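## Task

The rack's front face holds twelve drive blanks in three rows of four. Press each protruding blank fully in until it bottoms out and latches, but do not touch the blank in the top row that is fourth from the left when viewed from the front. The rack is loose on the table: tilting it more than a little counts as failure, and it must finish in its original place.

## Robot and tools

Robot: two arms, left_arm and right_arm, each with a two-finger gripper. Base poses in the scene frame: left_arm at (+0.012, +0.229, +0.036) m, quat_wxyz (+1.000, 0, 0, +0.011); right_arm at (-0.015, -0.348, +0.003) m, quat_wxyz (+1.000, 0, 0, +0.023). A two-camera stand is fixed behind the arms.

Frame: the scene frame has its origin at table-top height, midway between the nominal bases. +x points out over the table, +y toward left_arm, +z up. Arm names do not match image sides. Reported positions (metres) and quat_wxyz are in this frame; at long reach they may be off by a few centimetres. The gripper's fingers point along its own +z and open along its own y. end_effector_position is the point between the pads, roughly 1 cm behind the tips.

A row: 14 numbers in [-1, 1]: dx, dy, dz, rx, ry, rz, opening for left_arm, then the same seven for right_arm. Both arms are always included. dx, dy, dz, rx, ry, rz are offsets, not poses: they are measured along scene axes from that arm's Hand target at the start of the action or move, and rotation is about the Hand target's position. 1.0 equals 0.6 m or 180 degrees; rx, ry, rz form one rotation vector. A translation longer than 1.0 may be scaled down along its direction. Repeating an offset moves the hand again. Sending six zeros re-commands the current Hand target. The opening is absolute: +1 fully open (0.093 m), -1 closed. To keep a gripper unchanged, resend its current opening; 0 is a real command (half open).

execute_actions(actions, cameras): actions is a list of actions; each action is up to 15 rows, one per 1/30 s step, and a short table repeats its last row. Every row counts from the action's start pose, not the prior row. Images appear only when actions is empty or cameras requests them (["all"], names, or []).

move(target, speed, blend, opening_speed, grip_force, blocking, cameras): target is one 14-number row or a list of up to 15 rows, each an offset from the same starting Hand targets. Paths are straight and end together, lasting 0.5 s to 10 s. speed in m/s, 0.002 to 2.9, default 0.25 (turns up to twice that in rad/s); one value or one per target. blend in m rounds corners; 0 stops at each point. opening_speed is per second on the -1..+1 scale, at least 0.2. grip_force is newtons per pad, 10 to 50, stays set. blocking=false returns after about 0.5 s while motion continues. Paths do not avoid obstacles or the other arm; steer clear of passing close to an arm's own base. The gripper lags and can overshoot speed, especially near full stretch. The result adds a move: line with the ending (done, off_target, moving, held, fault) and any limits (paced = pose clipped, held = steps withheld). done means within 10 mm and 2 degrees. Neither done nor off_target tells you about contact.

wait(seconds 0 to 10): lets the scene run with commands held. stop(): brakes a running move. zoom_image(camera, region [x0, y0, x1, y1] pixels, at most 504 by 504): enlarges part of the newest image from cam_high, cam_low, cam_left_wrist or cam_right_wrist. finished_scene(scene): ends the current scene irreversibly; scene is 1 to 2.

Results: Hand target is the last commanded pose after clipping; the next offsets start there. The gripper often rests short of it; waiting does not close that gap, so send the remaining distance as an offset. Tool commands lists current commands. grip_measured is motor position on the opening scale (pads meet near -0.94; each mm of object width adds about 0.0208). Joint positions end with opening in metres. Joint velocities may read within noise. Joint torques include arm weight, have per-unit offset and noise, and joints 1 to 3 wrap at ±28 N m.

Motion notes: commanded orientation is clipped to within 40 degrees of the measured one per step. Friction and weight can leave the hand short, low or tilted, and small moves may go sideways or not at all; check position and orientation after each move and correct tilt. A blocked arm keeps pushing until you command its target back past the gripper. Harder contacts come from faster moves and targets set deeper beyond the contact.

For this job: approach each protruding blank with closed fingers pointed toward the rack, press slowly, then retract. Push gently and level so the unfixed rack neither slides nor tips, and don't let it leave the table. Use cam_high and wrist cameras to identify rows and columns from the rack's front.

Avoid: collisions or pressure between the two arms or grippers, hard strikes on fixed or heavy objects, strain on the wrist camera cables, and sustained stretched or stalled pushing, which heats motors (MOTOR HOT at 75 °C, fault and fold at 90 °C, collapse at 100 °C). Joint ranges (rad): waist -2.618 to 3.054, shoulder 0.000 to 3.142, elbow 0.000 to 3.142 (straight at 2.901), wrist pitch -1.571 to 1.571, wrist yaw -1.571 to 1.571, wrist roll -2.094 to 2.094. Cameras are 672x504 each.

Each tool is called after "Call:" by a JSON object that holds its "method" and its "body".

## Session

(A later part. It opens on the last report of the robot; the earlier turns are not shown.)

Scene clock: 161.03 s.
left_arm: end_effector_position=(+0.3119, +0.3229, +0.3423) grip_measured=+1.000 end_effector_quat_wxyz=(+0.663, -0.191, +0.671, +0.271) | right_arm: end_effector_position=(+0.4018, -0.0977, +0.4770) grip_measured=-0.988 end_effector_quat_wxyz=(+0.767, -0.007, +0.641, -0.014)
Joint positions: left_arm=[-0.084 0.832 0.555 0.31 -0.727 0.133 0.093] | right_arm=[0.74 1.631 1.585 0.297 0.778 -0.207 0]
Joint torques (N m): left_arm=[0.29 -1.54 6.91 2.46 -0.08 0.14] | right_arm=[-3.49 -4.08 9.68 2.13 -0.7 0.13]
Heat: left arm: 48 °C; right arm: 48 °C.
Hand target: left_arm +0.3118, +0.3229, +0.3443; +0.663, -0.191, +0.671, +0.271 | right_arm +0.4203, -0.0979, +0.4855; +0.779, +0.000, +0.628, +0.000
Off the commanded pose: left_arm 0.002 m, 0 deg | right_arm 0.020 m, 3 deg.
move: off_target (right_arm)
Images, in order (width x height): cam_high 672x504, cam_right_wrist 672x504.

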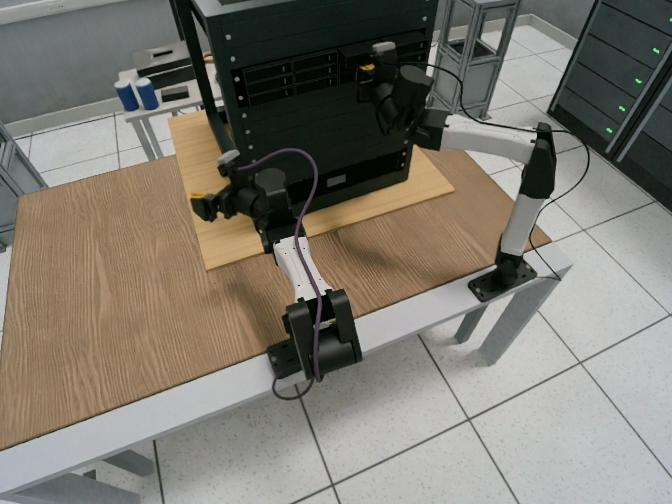

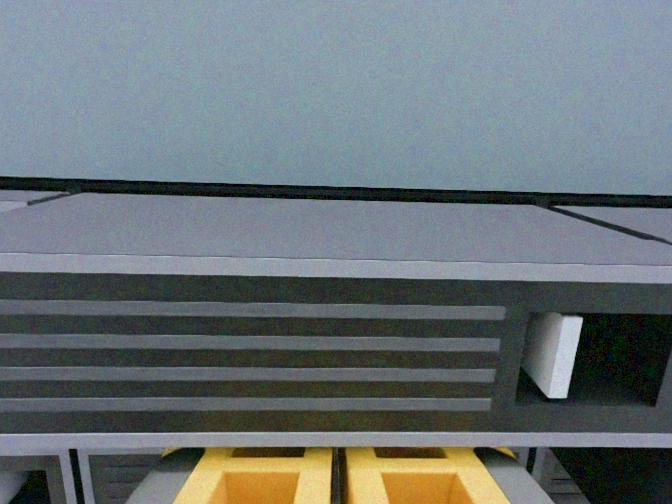

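Call:
{"method": "move", "body": {"target": [[0,0,0,0,0,0,1,-0.033,0,0,0,0,0,-1],[0,0,0,0,0,0,1,-0.24,0.0,0,0,0.0,0,-1]], "cameras": ["cam_right_wrist"], "speed": [0.05,0.15], "blend": 0.01}}

Call:
{"method": "zoom_image", "body": {"camera": "cam_right_wrist", "region": [100, 150, 600, 400]}}

Scene clock: 168.00 s.
left_arm: end_effector_position=(+0.3119, +0.3229, +0.3423) grip_measured=+1.000 end_effector_quat_wxyz=(+0.663, -0.191, +0.671, +0.271) | right_arm: end_effector_position=(+0.2815, -0.0898, +0.4786) grip_measured=-0.988 end_effector_quat_wxyz=(+0.775, -0.014, +0.632, -0.005)
Joint positions: left_arm=[-0.084 0.832 0.555 0.31 -0.727 0.133 0.093] | right_arm=[1.049 1.38 1.297 0.493 1.042 -0.387 0]
Joint torques (N m): left_arm=[0.29 -1.61 6.94 2.45 -0.08 0.11] | right_arm=[0.62 -7.35 5.63 1.63 -0.12 -0.07]
Heat: left arm: 48 °C; right arm: 49 °C.
Hand target: left_arm +0.3118, +0.3229, +0.3443; +0.663, -0.191, +0.671, +0.271 | right_arm +0.2763, -0.0980, +0.4856; +0.779, +0.000, +0.628, +0.000
Off the commanded pose: left_arm 0.002 m, 0 deg | right_arm 0.012 m, 2 deg.
move: off_target (right_arm); blend cut to 0.009 m at target 1
Images, in order (width x height): cam_right_wrist 672x504.

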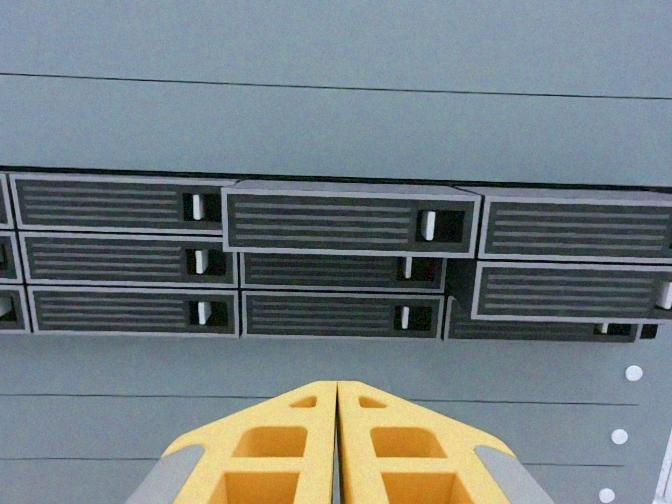

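Scaled by 1.008 from the camera's 672x504 image, which has a finer 960x720 frame.

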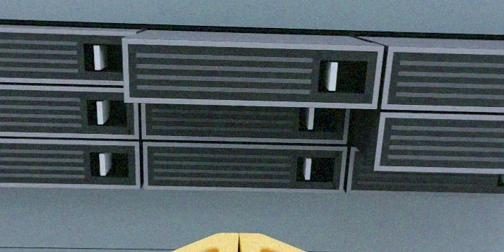

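Call:
{"method": "move", "body": {"target": [[0,0,0,0,0,0,1,0,-0.172,0.0,0,0,0,-1],[0,0,0,0,0,0,1,0.125,-0.172,0.0,0,0,0,-1]], "cameras": ["cam_right_wrist"], "speed": [0.15,0.06]}}

Call:
{"method": "zoom_image", "body": {"camera": "cam_right_wrist", "region": [100, 150, 600, 500]}}

Scene clock: 177.40 s.
left_arm: end_effector_position=(+0.3119, +0.3229, +0.3423) grip_measured=+1.000 end_effector_quat_wxyz=(+0.663, -0.191, +0.671, +0.271) | right_arm: end_effector_position=(+0.3518, -0.2003, +0.4685) grip_measured=-0.988 end_effector_quat_wxyz=(+0.766, -0.010, +0.643, -0.015)
Joint positions: left_arm=[-0.084 0.832 0.555 0.31 -0.727 0.133 0.093] | right_arm=[0.59 1.23 1.221 0.225 0.628 -0.164 0]
Joint torques (N m): left_arm=[0.29 -1.65 6.84 2.45 -0.07 0.09] | right_arm=[-0.5 -3.85 8.83 2.03 -0.31 0.11]
Heat: left arm: 48 °C; right arm: 48 °C.
Hand target: left_arm +0.3118, +0.3229, +0.3443; +0.663, -0.191, +0.671, +0.271 | right_arm +0.3514, -0.2011, +0.4855; +0.778, +0.000, +0.628, +0.000
Off the commanded pose: left_arm 0.002 m, 0 deg | right_arm 0.017 m, 3 deg.
move: off_target (right_arm)
Images, in order (width x height): cam_right_wrist 672x504.

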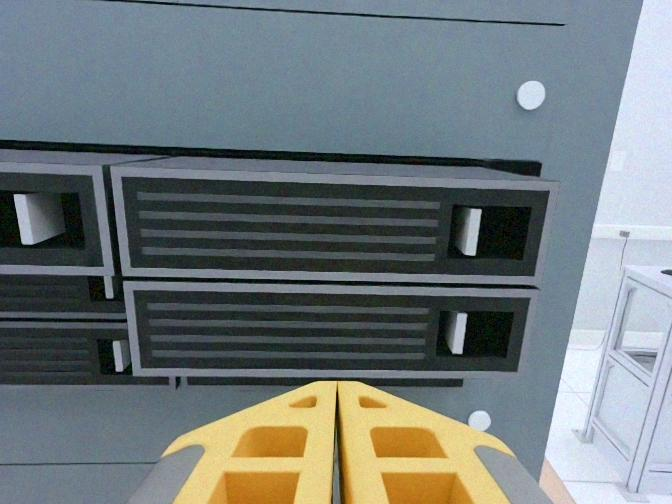

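Scaled by 1.008 from the camera's 672x504 image, which has a finer 960x720 frame.

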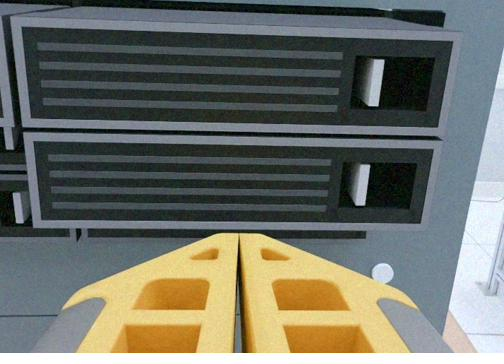

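Call:
{"method": "move", "body": {"target": [0,0,0,0,0,0,1,0.0,0,0.015,0,-0.008,0,-1], "cameras": ["cam_right_wrist"], "speed": 0.05}}

Call:
{"method": "move", "body": {"target": [0,0,0,0,0,0,1,0.03,0,0,0,0,0,-1], "cameras": ["cam_right_wrist"], "speed": 0.05}}

Scene clock: 182.70 s.
left_arm: end_effector_position=(+0.3119, +0.3229, +0.3423) grip_measured=+1.000 end_effector_quat_wxyz=(+0.663, -0.191, +0.671, +0.271) | right_arm: end_effector_position=(+0.3510, -0.1998, +0.4795) grip_measured=-0.988 end_effector_quat_wxyz=(+0.775, -0.005, +0.632, -0.007)
Joint positions: left_arm=[-0.084 0.832 0.555 0.31 -0.727 0.133 0.093] | right_arm=[0.59 1.236 1.241 0.245 0.622 -0.164 0]
Joint torques (N m): left_arm=[0.18 -1.74 6.99 2.45 -0.07 0.11] | right_arm=[-0.65 -3.66 8.53 2.02 -0.32 -0.08]
Heat: left arm: 48 °C; right arm: 49 °C.
Hand target: left_arm +0.3118, +0.3229, +0.3443; +0.663, -0.191, +0.671, +0.271 | right_arm +0.3513, -0.2012, +0.4945; +0.786, +0.000, +0.618, +0.000
Off the commanded pose: left_arm 0.002 m, 0 deg | right_arm 0.015 m, 2 deg.
move: off_target (right_arm)
Images, in order (width x height): cam_right_wrist 672x504.

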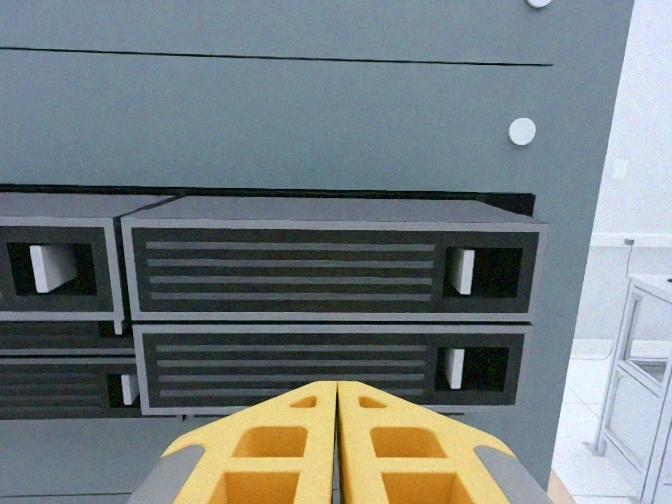

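Scene clock: 183.63 s.
left_arm: end_effector_position=(+0.3119, +0.3229, +0.3423) grip_measured=+1.000 end_effector_quat_wxyz=(+0.663, -0.191, +0.671, +0.271) | right_arm: end_effector_position=(+0.3693, -0.2004, +0.4786) grip_measured=-0.988 end_effector_quat_wxyz=(+0.774, -0.008, +0.633, -0.013)
Joint positions: left_arm=[-0.084 0.832 0.555 0.31 -0.727 0.133 0.093] | right_arm=[0.548 1.29 1.278 0.253 0.584 -0.164 0]
Joint torques (N m): left_arm=[0.28 -1.63 6.83 2.45 -0.07 0.11] | right_arm=[-0.5 -4.23 8.66 2.05 -0.29 0.08]
Heat: left arm: 48 °C; right arm: 49 °C.
Hand target: left_arm +0.3118, +0.3229, +0.3443; +0.663, -0.191, +0.671, +0.271 | right_arm +0.3693, -0.2012, +0.4945; +0.786, +0.000, +0.618, +0.000
Off the commanded pose: left_arm 0.002 m, 0 deg | right_arm 0.016 m, 3 deg.
move: off_target (right_arm)
Images, in order (width x height): cam_right_wrist 672x504.

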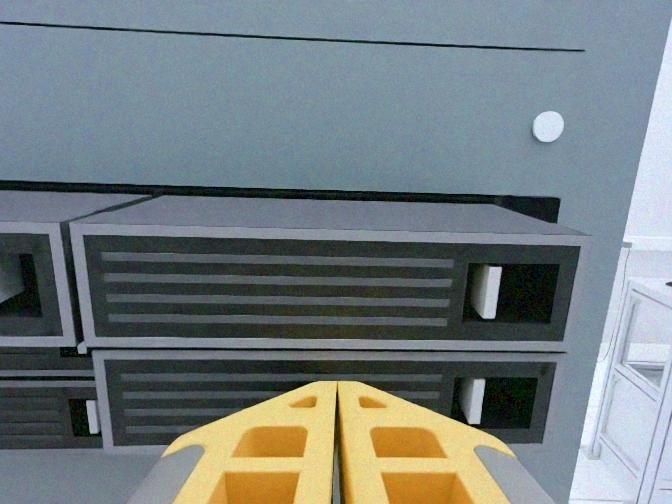

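Call:
{"method": "move", "body": {"target": [0,0,0,0,0,0,1,0.05,0,-0.006,0,0,0,-1], "cameras": ["cam_right_wrist"], "speed": 0.05}}

Call:
{"method": "move", "body": {"target": [0,0,0,0,0,0,1,0.025,0,0,0,0,0,-1], "cameras": ["cam_right_wrist"], "speed": 0.05}}

Scene clock: 188.30 s.
left_arm: end_effector_position=(+0.3119, +0.3229, +0.3423) grip_measured=+1.000 end_effector_quat_wxyz=(+0.663, -0.191, +0.671, +0.271) | right_arm: end_effector_position=(+0.3976, -0.2007, +0.4768) grip_measured=-0.988 end_effector_quat_wxyz=(+0.775, -0.007, +0.632, -0.013)
Joint positions: left_arm=[-0.084 0.832 0.555 0.31 -0.727 0.133 0.093] | right_arm=[0.493 1.377 1.335 0.279 0.531 -0.148 0]
Joint torques (N m): left_arm=[0.24 -1.66 6.95 2.45 -0.08 0.11] | right_arm=[-0.75 -4.75 8.75 2.06 -0.32 0.15]
Heat: left arm: 48 °C; right arm: 49 °C.
Hand target: left_arm +0.3118, +0.3229, +0.3443; +0.663, -0.191, +0.671, +0.271 | right_arm +0.3993, -0.2012, +0.4910; +0.786, +0.000, +0.618, +0.000
Off the commanded pose: left_arm 0.002 m, 0 deg | right_arm 0.014 m, 3 deg.
move: off_target (right_arm)
Images, in order (width x height): cam_right_wrist 672x504.

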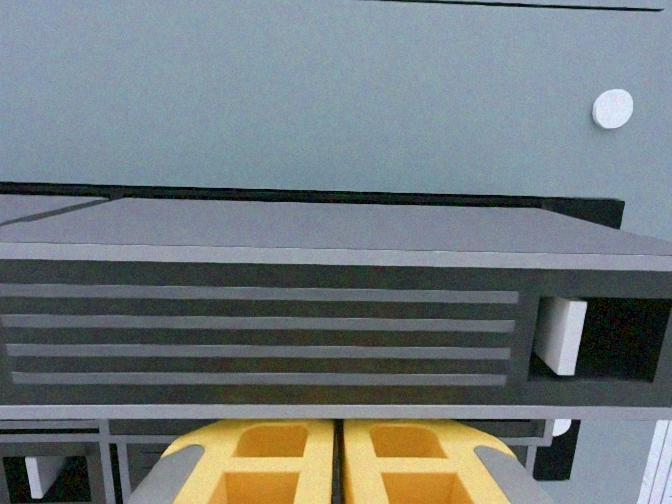

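Scene clock: 189.13 s.
left_arm: end_effector_position=(+0.3119, +0.3229, +0.3423) grip_measured=+1.000 end_effector_quat_wxyz=(+0.663, -0.191, +0.671, +0.271) | right_arm: end_effector_position=(+0.4041, -0.2005, +0.4776) grip_measured=-0.988 end_effector_quat_wxyz=(+0.773, -0.007, +0.634, -0.012)
Joint positions: left_arm=[-0.084 0.832 0.555 0.31 -0.727 0.133 0.093] | right_arm=[0.482 1.399 1.362 0.265 0.52 -0.142 0]
Joint torques (N m): left_arm=[0.27 -1.69 6.93 2.45 -0.08 0.11] | right_arm=[-1.98 -2.73 9.54 2.25 -0.45 0.1]
Heat: left arm: 48 °C; right arm: 49 °C.
Hand target: left_arm +0.3118, +0.3229, +0.3443; +0.663, -0.191, +0.671, +0.271 | right_arm +0.4143, -0.2011, +0.4909; +0.786, +0.000, +0.618, +0.000
Off the commanded pose: left_arm 0.002 m, 0 deg | right_arm 0.017 m, 3 deg.
move: off_target (right_arm)
Images, in order (width x height): cam_right_wrist 672x504.

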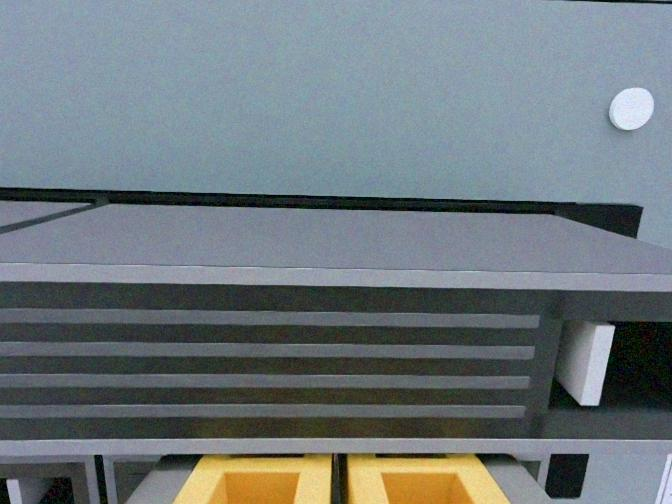

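Stopped; a little more press, then retreat.

Call:
{"method": "move", "body": {"target": [0,0,0,0,0,0,1,0.012,0,0,0,0,0,-1], "cameras": [], "speed": 0.05}}

Call:
{"method": "move", "body": {"target": [[0,0,0,0,0,0,1,-0.035,0,0,0,0,0,-1],[0,0,0,0,0,0,1,-0.23,0.0,0.0,0,0.0,0,-1]], "cameras": ["cam_right_wrist"], "speed": [0.06,0.15], "blend": 0.01}}

Scene clock: 193.60 s.
left_arm: end_effector_position=(+0.3119, +0.3229, +0.3423) grip_measured=+1.000 end_effector_quat_wxyz=(+0.663, -0.191, +0.671, +0.271) | right_arm: end_effector_position=(+0.4047, -0.2006, +0.4776) grip_measured=-0.988 end_effector_quat_wxyz=(+0.770, -0.008, +0.637, -0.013)
Joint positions: left_arm=[-0.084 0.832 0.555 0.31 -0.727 0.133 0.093] | right_arm=[0.481 1.4 1.373 0.245 0.52 -0.139 0]
Joint torques (N m): left_arm=[0.2 -1.58 6.93 2.43 -0.07 0.09] | right_arm=[-2.89 -1.1 9.88 2.46 -0.55 0.13]
Heat: left arm: 48 °C; right arm: 50 °C.
Hand target: left_arm +0.3118, +0.3229, +0.3443; +0.663, -0.191, +0.671, +0.271 | right_arm +0.4216, -0.2011, +0.4908; +0.786, +0.000, +0.618, +0.000
Off the commanded pose: left_arm 0.002 m, 0 deg | right_arm 0.022 m, 3 deg.
move: off_target (right_arm)
No camera images: "cameras" was empty.

Scene clock: 195.47 s.
left_arm: end_effector_position=(+0.3119, +0.3229, +0.3423) grip_measured=+1.000 end_effector_quat_wxyz=(+0.663, -0.191, +0.671, +0.271) | right_arm: end_effector_position=(+0.2862, -0.1991, +0.4903) grip_measured=-0.988 end_effector_quat_wxyz=(+0.785, -0.005, +0.619, +0.002)
Joint positions: left_arm=[-0.084 0.832 0.555 0.31 -0.727 0.133 0.093] | right_arm=[0.773 1.063 1.142 0.256 0.779 -0.245 0]
Joint torques (N m): left_arm=[0.31 -1.55 6.87 2.42 -0.07 0.12] | right_arm=[0.76 -3.18 5.63 1.73 -0.07 -0.11]
Heat: left arm: 48 °C; right arm: 50 °C.
Hand target: left_arm +0.3118, +0.3229, +0.3443; +0.663, -0.191, +0.671, +0.271 | right_arm +0.2835, -0.2012, +0.4910; +0.786, +0.000, +0.618, +0.000
Off the commanded pose: left_arm 0.002 m, 0 deg | right_arm 0.003 m, 1 deg.
move: done; blend cut to 0.0095 m at target 1
Images, in order (width x height): cam_right_wrist 672x504.

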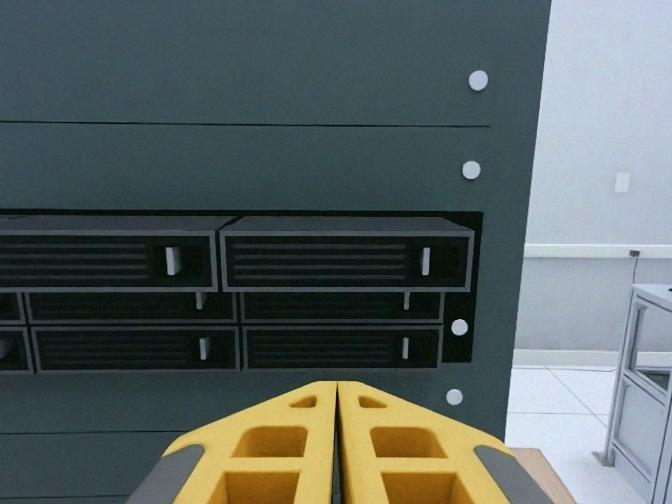

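Call:
{"method": "move", "body": {"target": [[0,0,0,0,0,0,1,0,0.172,0.045,0,0,0,-1],[0,0,0,0,0,0,1,0.11,0.172,0.045,0,0,0,-1]], "cameras": ["cam_right_wrist"], "speed": [0.15,0.06]}}

Scene clock: 202.77 s.
left_arm: end_effector_position=(+0.3119, +0.3229, +0.3423) grip_measured=+1.000 end_effector_quat_wxyz=(+0.663, -0.191, +0.671, +0.271) | right_arm: end_effector_position=(+0.3484, -0.0983, +0.5084) grip_measured=-0.988 end_effector_quat_wxyz=(+0.781, -0.005, +0.624, -0.011)
Joint positions: left_arm=[-0.084 0.832 0.555 0.31 -0.727 0.133 0.093] | right_arm=[0.854 1.521 1.543 0.33 0.875 -0.297 0]
Joint torques (N m): left_arm=[0.34 -1.58 6.91 2.45 -0.09 0.1] | right_arm=[-0.38 -6.13 8.36 1.58 -0.39 0.09]
Heat: left arm: 48 °C; right arm: 50 °C.
Hand target: left_arm +0.3118, +0.3229, +0.3443; +0.663, -0.191, +0.671, +0.271 | right_arm +0.3495, -0.0980, +0.5179; +0.786, +0.000, +0.618, +0.000
Off the commanded pose: left_arm 0.002 m, 0 deg | right_arm 0.010 m, 2 deg.
move: done
Images, in order (width x height): cam_right_wrist 672x504.

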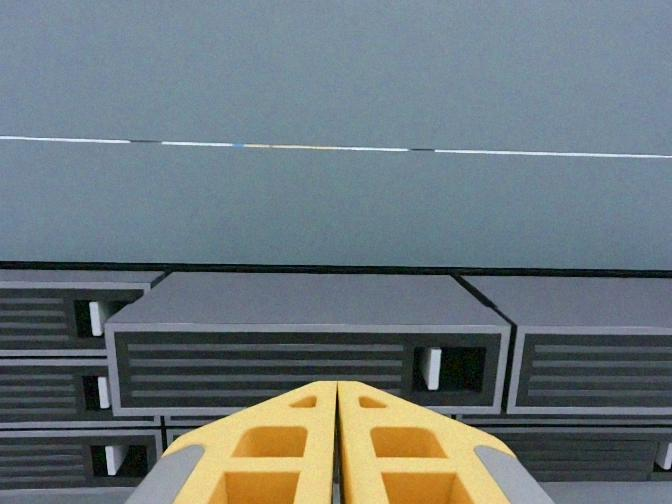

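Call:
{"method": "move", "body": {"target": [0,0,0,0,0,0,1,0.035,0,-0.005,0,0,0,-1], "cameras": ["cam_right_wrist"], "speed": 0.04}}

Call:
{"method": "move", "body": {"target": [0,0,0,0,0,0,1,0.06,0,0.0,0,0,0,-1], "cameras": ["cam_right_wrist"], "speed": 0.05}}

Call:
{"method": "move", "body": {"target": [0,0,0,0,0,0,1,0.025,0,0.0,0,0,0,-1], "cameras": ["cam_right_wrist"], "speed": 0.04}}

Scene clock: 209.97 s.
left_arm: end_effector_position=(+0.3119, +0.3229, +0.3423) grip_measured=+1.000 end_effector_quat_wxyz=(+0.663, -0.191, +0.671, +0.271) | right_arm: end_effector_position=(+0.3689, -0.0981, +0.5056) grip_measured=-0.988 end_effector_quat_wxyz=(+0.781, -0.005, +0.624, -0.011)
Joint positions: left_arm=[-0.084 0.832 0.555 0.31 -0.727 0.133 0.093] | right_arm=[0.805 1.568 1.582 0.319 0.829 -0.271 0]
Joint torques (N m): left_arm=[0.21 -1.72 6.86 2.46 -0.06 0.12] | right_arm=[-0.5 -6.53 8.42 1.65 -0.37 0.12]
Heat: left arm: 48 °C; right arm: 49 °C.
Hand target: left_arm +0.3118, +0.3229, +0.3443; +0.663, -0.191, +0.671, +0.271 | right_arm +0.3706, -0.0980, +0.5148; +0.786, +0.000, +0.618, +0.000
Off the commanded pose: left_arm 0.002 m, 0 deg | right_arm 0.009 m, 2 deg.
move: done
Images, in order (width x height): cam_right_wrist 672x504.

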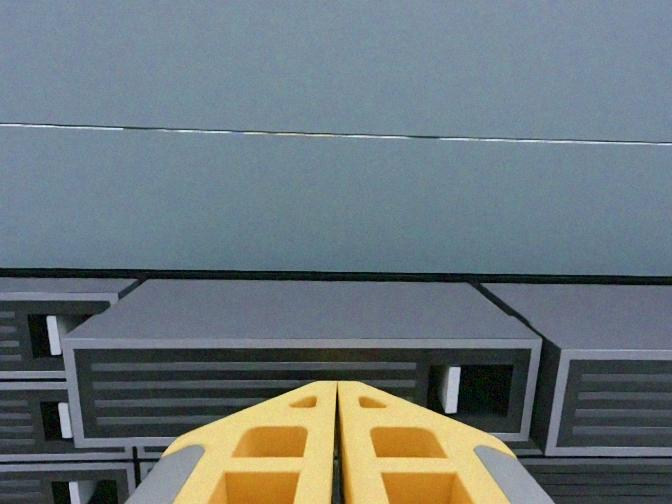

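Scene clock: 211.13 s.
left_arm: end_effector_position=(+0.3119, +0.3229, +0.3423) grip_measured=+1.000 end_effector_quat_wxyz=(+0.663, -0.191, +0.671, +0.271) | right_arm: end_effector_position=(+0.4009, -0.0985, +0.5083) grip_measured=-0.988 end_effector_quat_wxyz=(+0.781, -0.002, +0.624, -0.010)
Joint positions: left_arm=[-0.084 0.832 0.555 0.31 -0.727 0.133 0.093] | right_arm=[0.738 1.654 1.688 0.279 0.768 -0.237 0]
Joint torques (N m): left_arm=[0.25 -1.62 6.87 2.44 -0.08 0.1] | right_arm=[-1.17 -6.53 8.55 1.67 -0.45 0.14]
Heat: left arm: 48 °C; right arm: 49 °C.
Hand target: left_arm +0.3118, +0.3229, +0.3443; +0.663, -0.191, +0.671, +0.271 | right_arm +0.4066, -0.0981, +0.5149; +0.786, +0.000, +0.618, +0.000
Off the commanded pose: left_arm 0.002 m, 0 deg | right_arm 0.009 m, 1 deg.
move: done
Images, in order (width x height): cam_right_wrist 672x504.

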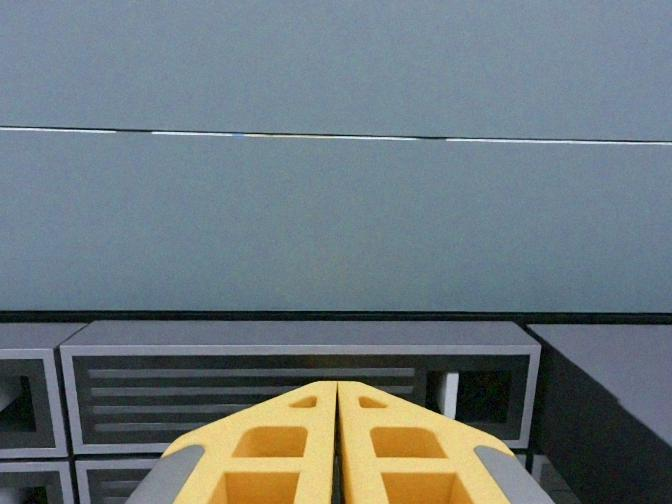

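Scene clock: 212.03 s.
left_arm: end_effector_position=(+0.3119, +0.3229, +0.3423) grip_measured=+1.000 end_effector_quat_wxyz=(+0.663, -0.191, +0.671, +0.271) | right_arm: end_effector_position=(+0.4018, -0.0984, +0.5085) grip_measured=-0.988 end_effector_quat_wxyz=(+0.775, -0.004, +0.632, -0.013)
Joint positions: left_arm=[-0.084 0.832 0.555 0.31 -0.727 0.133 0.093] | right_arm=[0.738 1.66 1.717 0.229 0.773 -0.227 0]
Joint torques (N m): left_arm=[0.23 -1.61 6.9 2.43 -0.08 0.12] | right_arm=[-3.7 -3.96 9.21 2.1 -0.75 0.11]
Heat: left arm: 48 °C; right arm: 49 °C.
Hand target: left_arm +0.3118, +0.3229, +0.3443; +0.663, -0.191, +0.671, +0.271 | right_arm +0.4216, -0.0980, +0.5148; +0.786, +0.000, +0.618, +0.000
Off the commanded pose: left_arm 0.002 m, 0 deg | right_arm 0.021 m, 3 deg.
move: off_target (right_arm)
Images, in order (width x height): cam_right_wrist 672x504.

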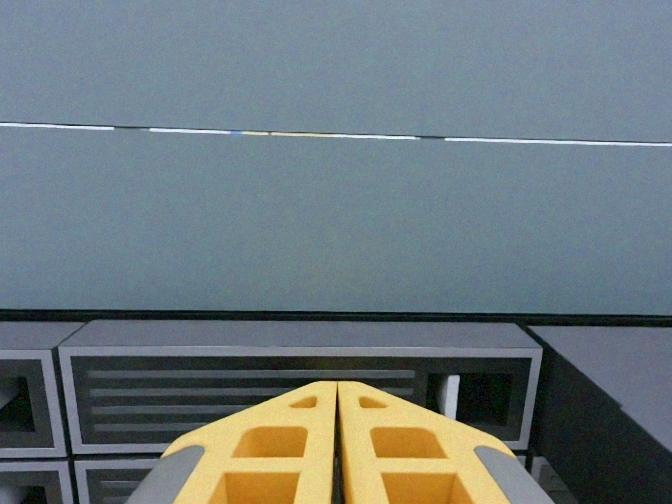

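Call:
{"method": "move", "body": {"target": [[0,0,0,0,0,0,1,-0.035,0,0,0,0,0,-1],[0,0,0,0,0,0,1,-0.3,0.05,0.0,0,0.06,0,-1]], "cameras": ["cam_right_wrist","cam_high"], "speed": [0.06,0.2], "blend": 0.01}}

Call:
{"method": "zoom_image", "body": {"camera": "cam_right_wrist", "region": [0, 150, 500, 400]}}

Scene clock: 218.53 s.
left_arm: end_effector_position=(+0.3119, +0.3229, +0.3423) grip_measured=+1.000 end_effector_quat_wxyz=(+0.663, -0.191, +0.671, +0.271) | right_arm: end_effector_position=(+0.2462, -0.0554, +0.4987) grip_measured=-0.988 end_effector_quat_wxyz=(+0.721, -0.023, +0.693, -0.014)
Joint positions: left_arm=[-0.084 0.832 0.555 0.31 -0.727 0.133 0.093] | right_arm=[1.215 1.497 1.677 -0.057 1.243 -0.169 0]
Joint torques (N m): left_arm=[0.18 -1.62 6.98 2.47 -0.08 0.11] | right_arm=[0.44 -8.06 7.88 1.52 0.03 0.08]
Heat: left arm: 48 °C; right arm: 49 °C.
Hand target: left_arm +0.3118, +0.3229, +0.3443; +0.663, -0.191, +0.671, +0.271 | right_arm +0.2415, -0.0680, +0.5149; +0.725, +0.000, +0.689, +0.000
Off the commanded pose: left_arm 0.002 m, 0 deg | right_arm 0.021 m, 3 deg.
move: off_target (right_arm); blend cut to 0.0096 m at target 1
Images, in order (width x height): cam_high 672x504, cam_right_wrist 672x504.

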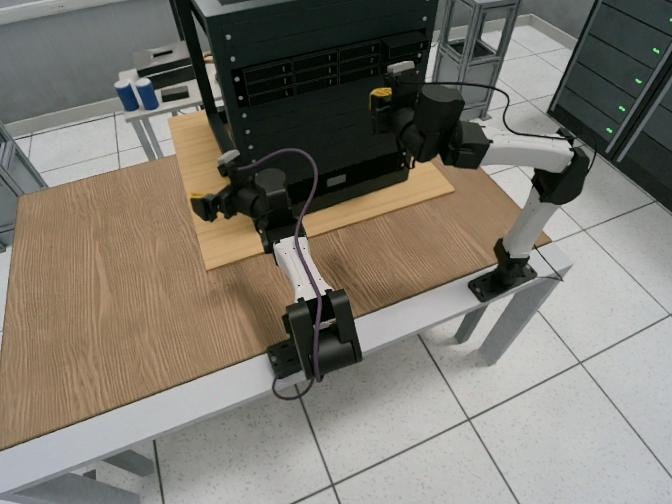

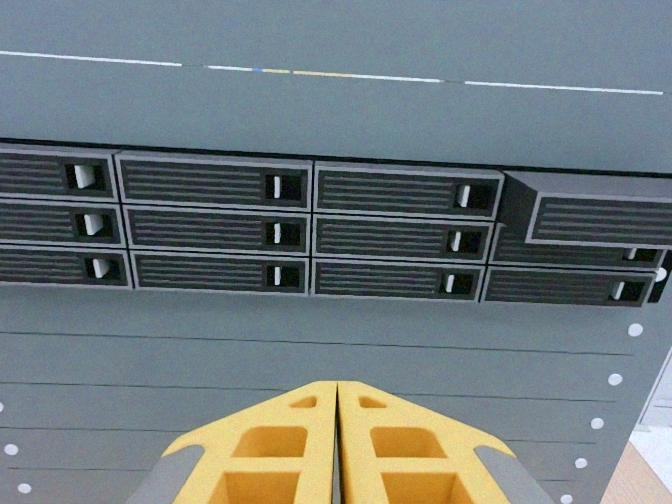

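Scaled by 1.008 from the camera's 672x504 image, which has a finer 960x720 frame.

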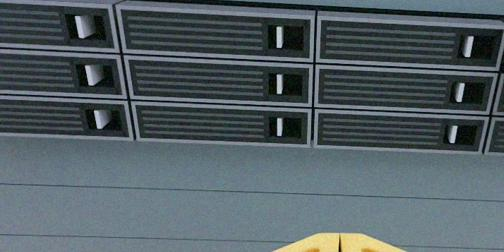

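All good.

Call:
{"method": "finished_scene", "body": {"scene": 1}}

The scene is finished: the task was done.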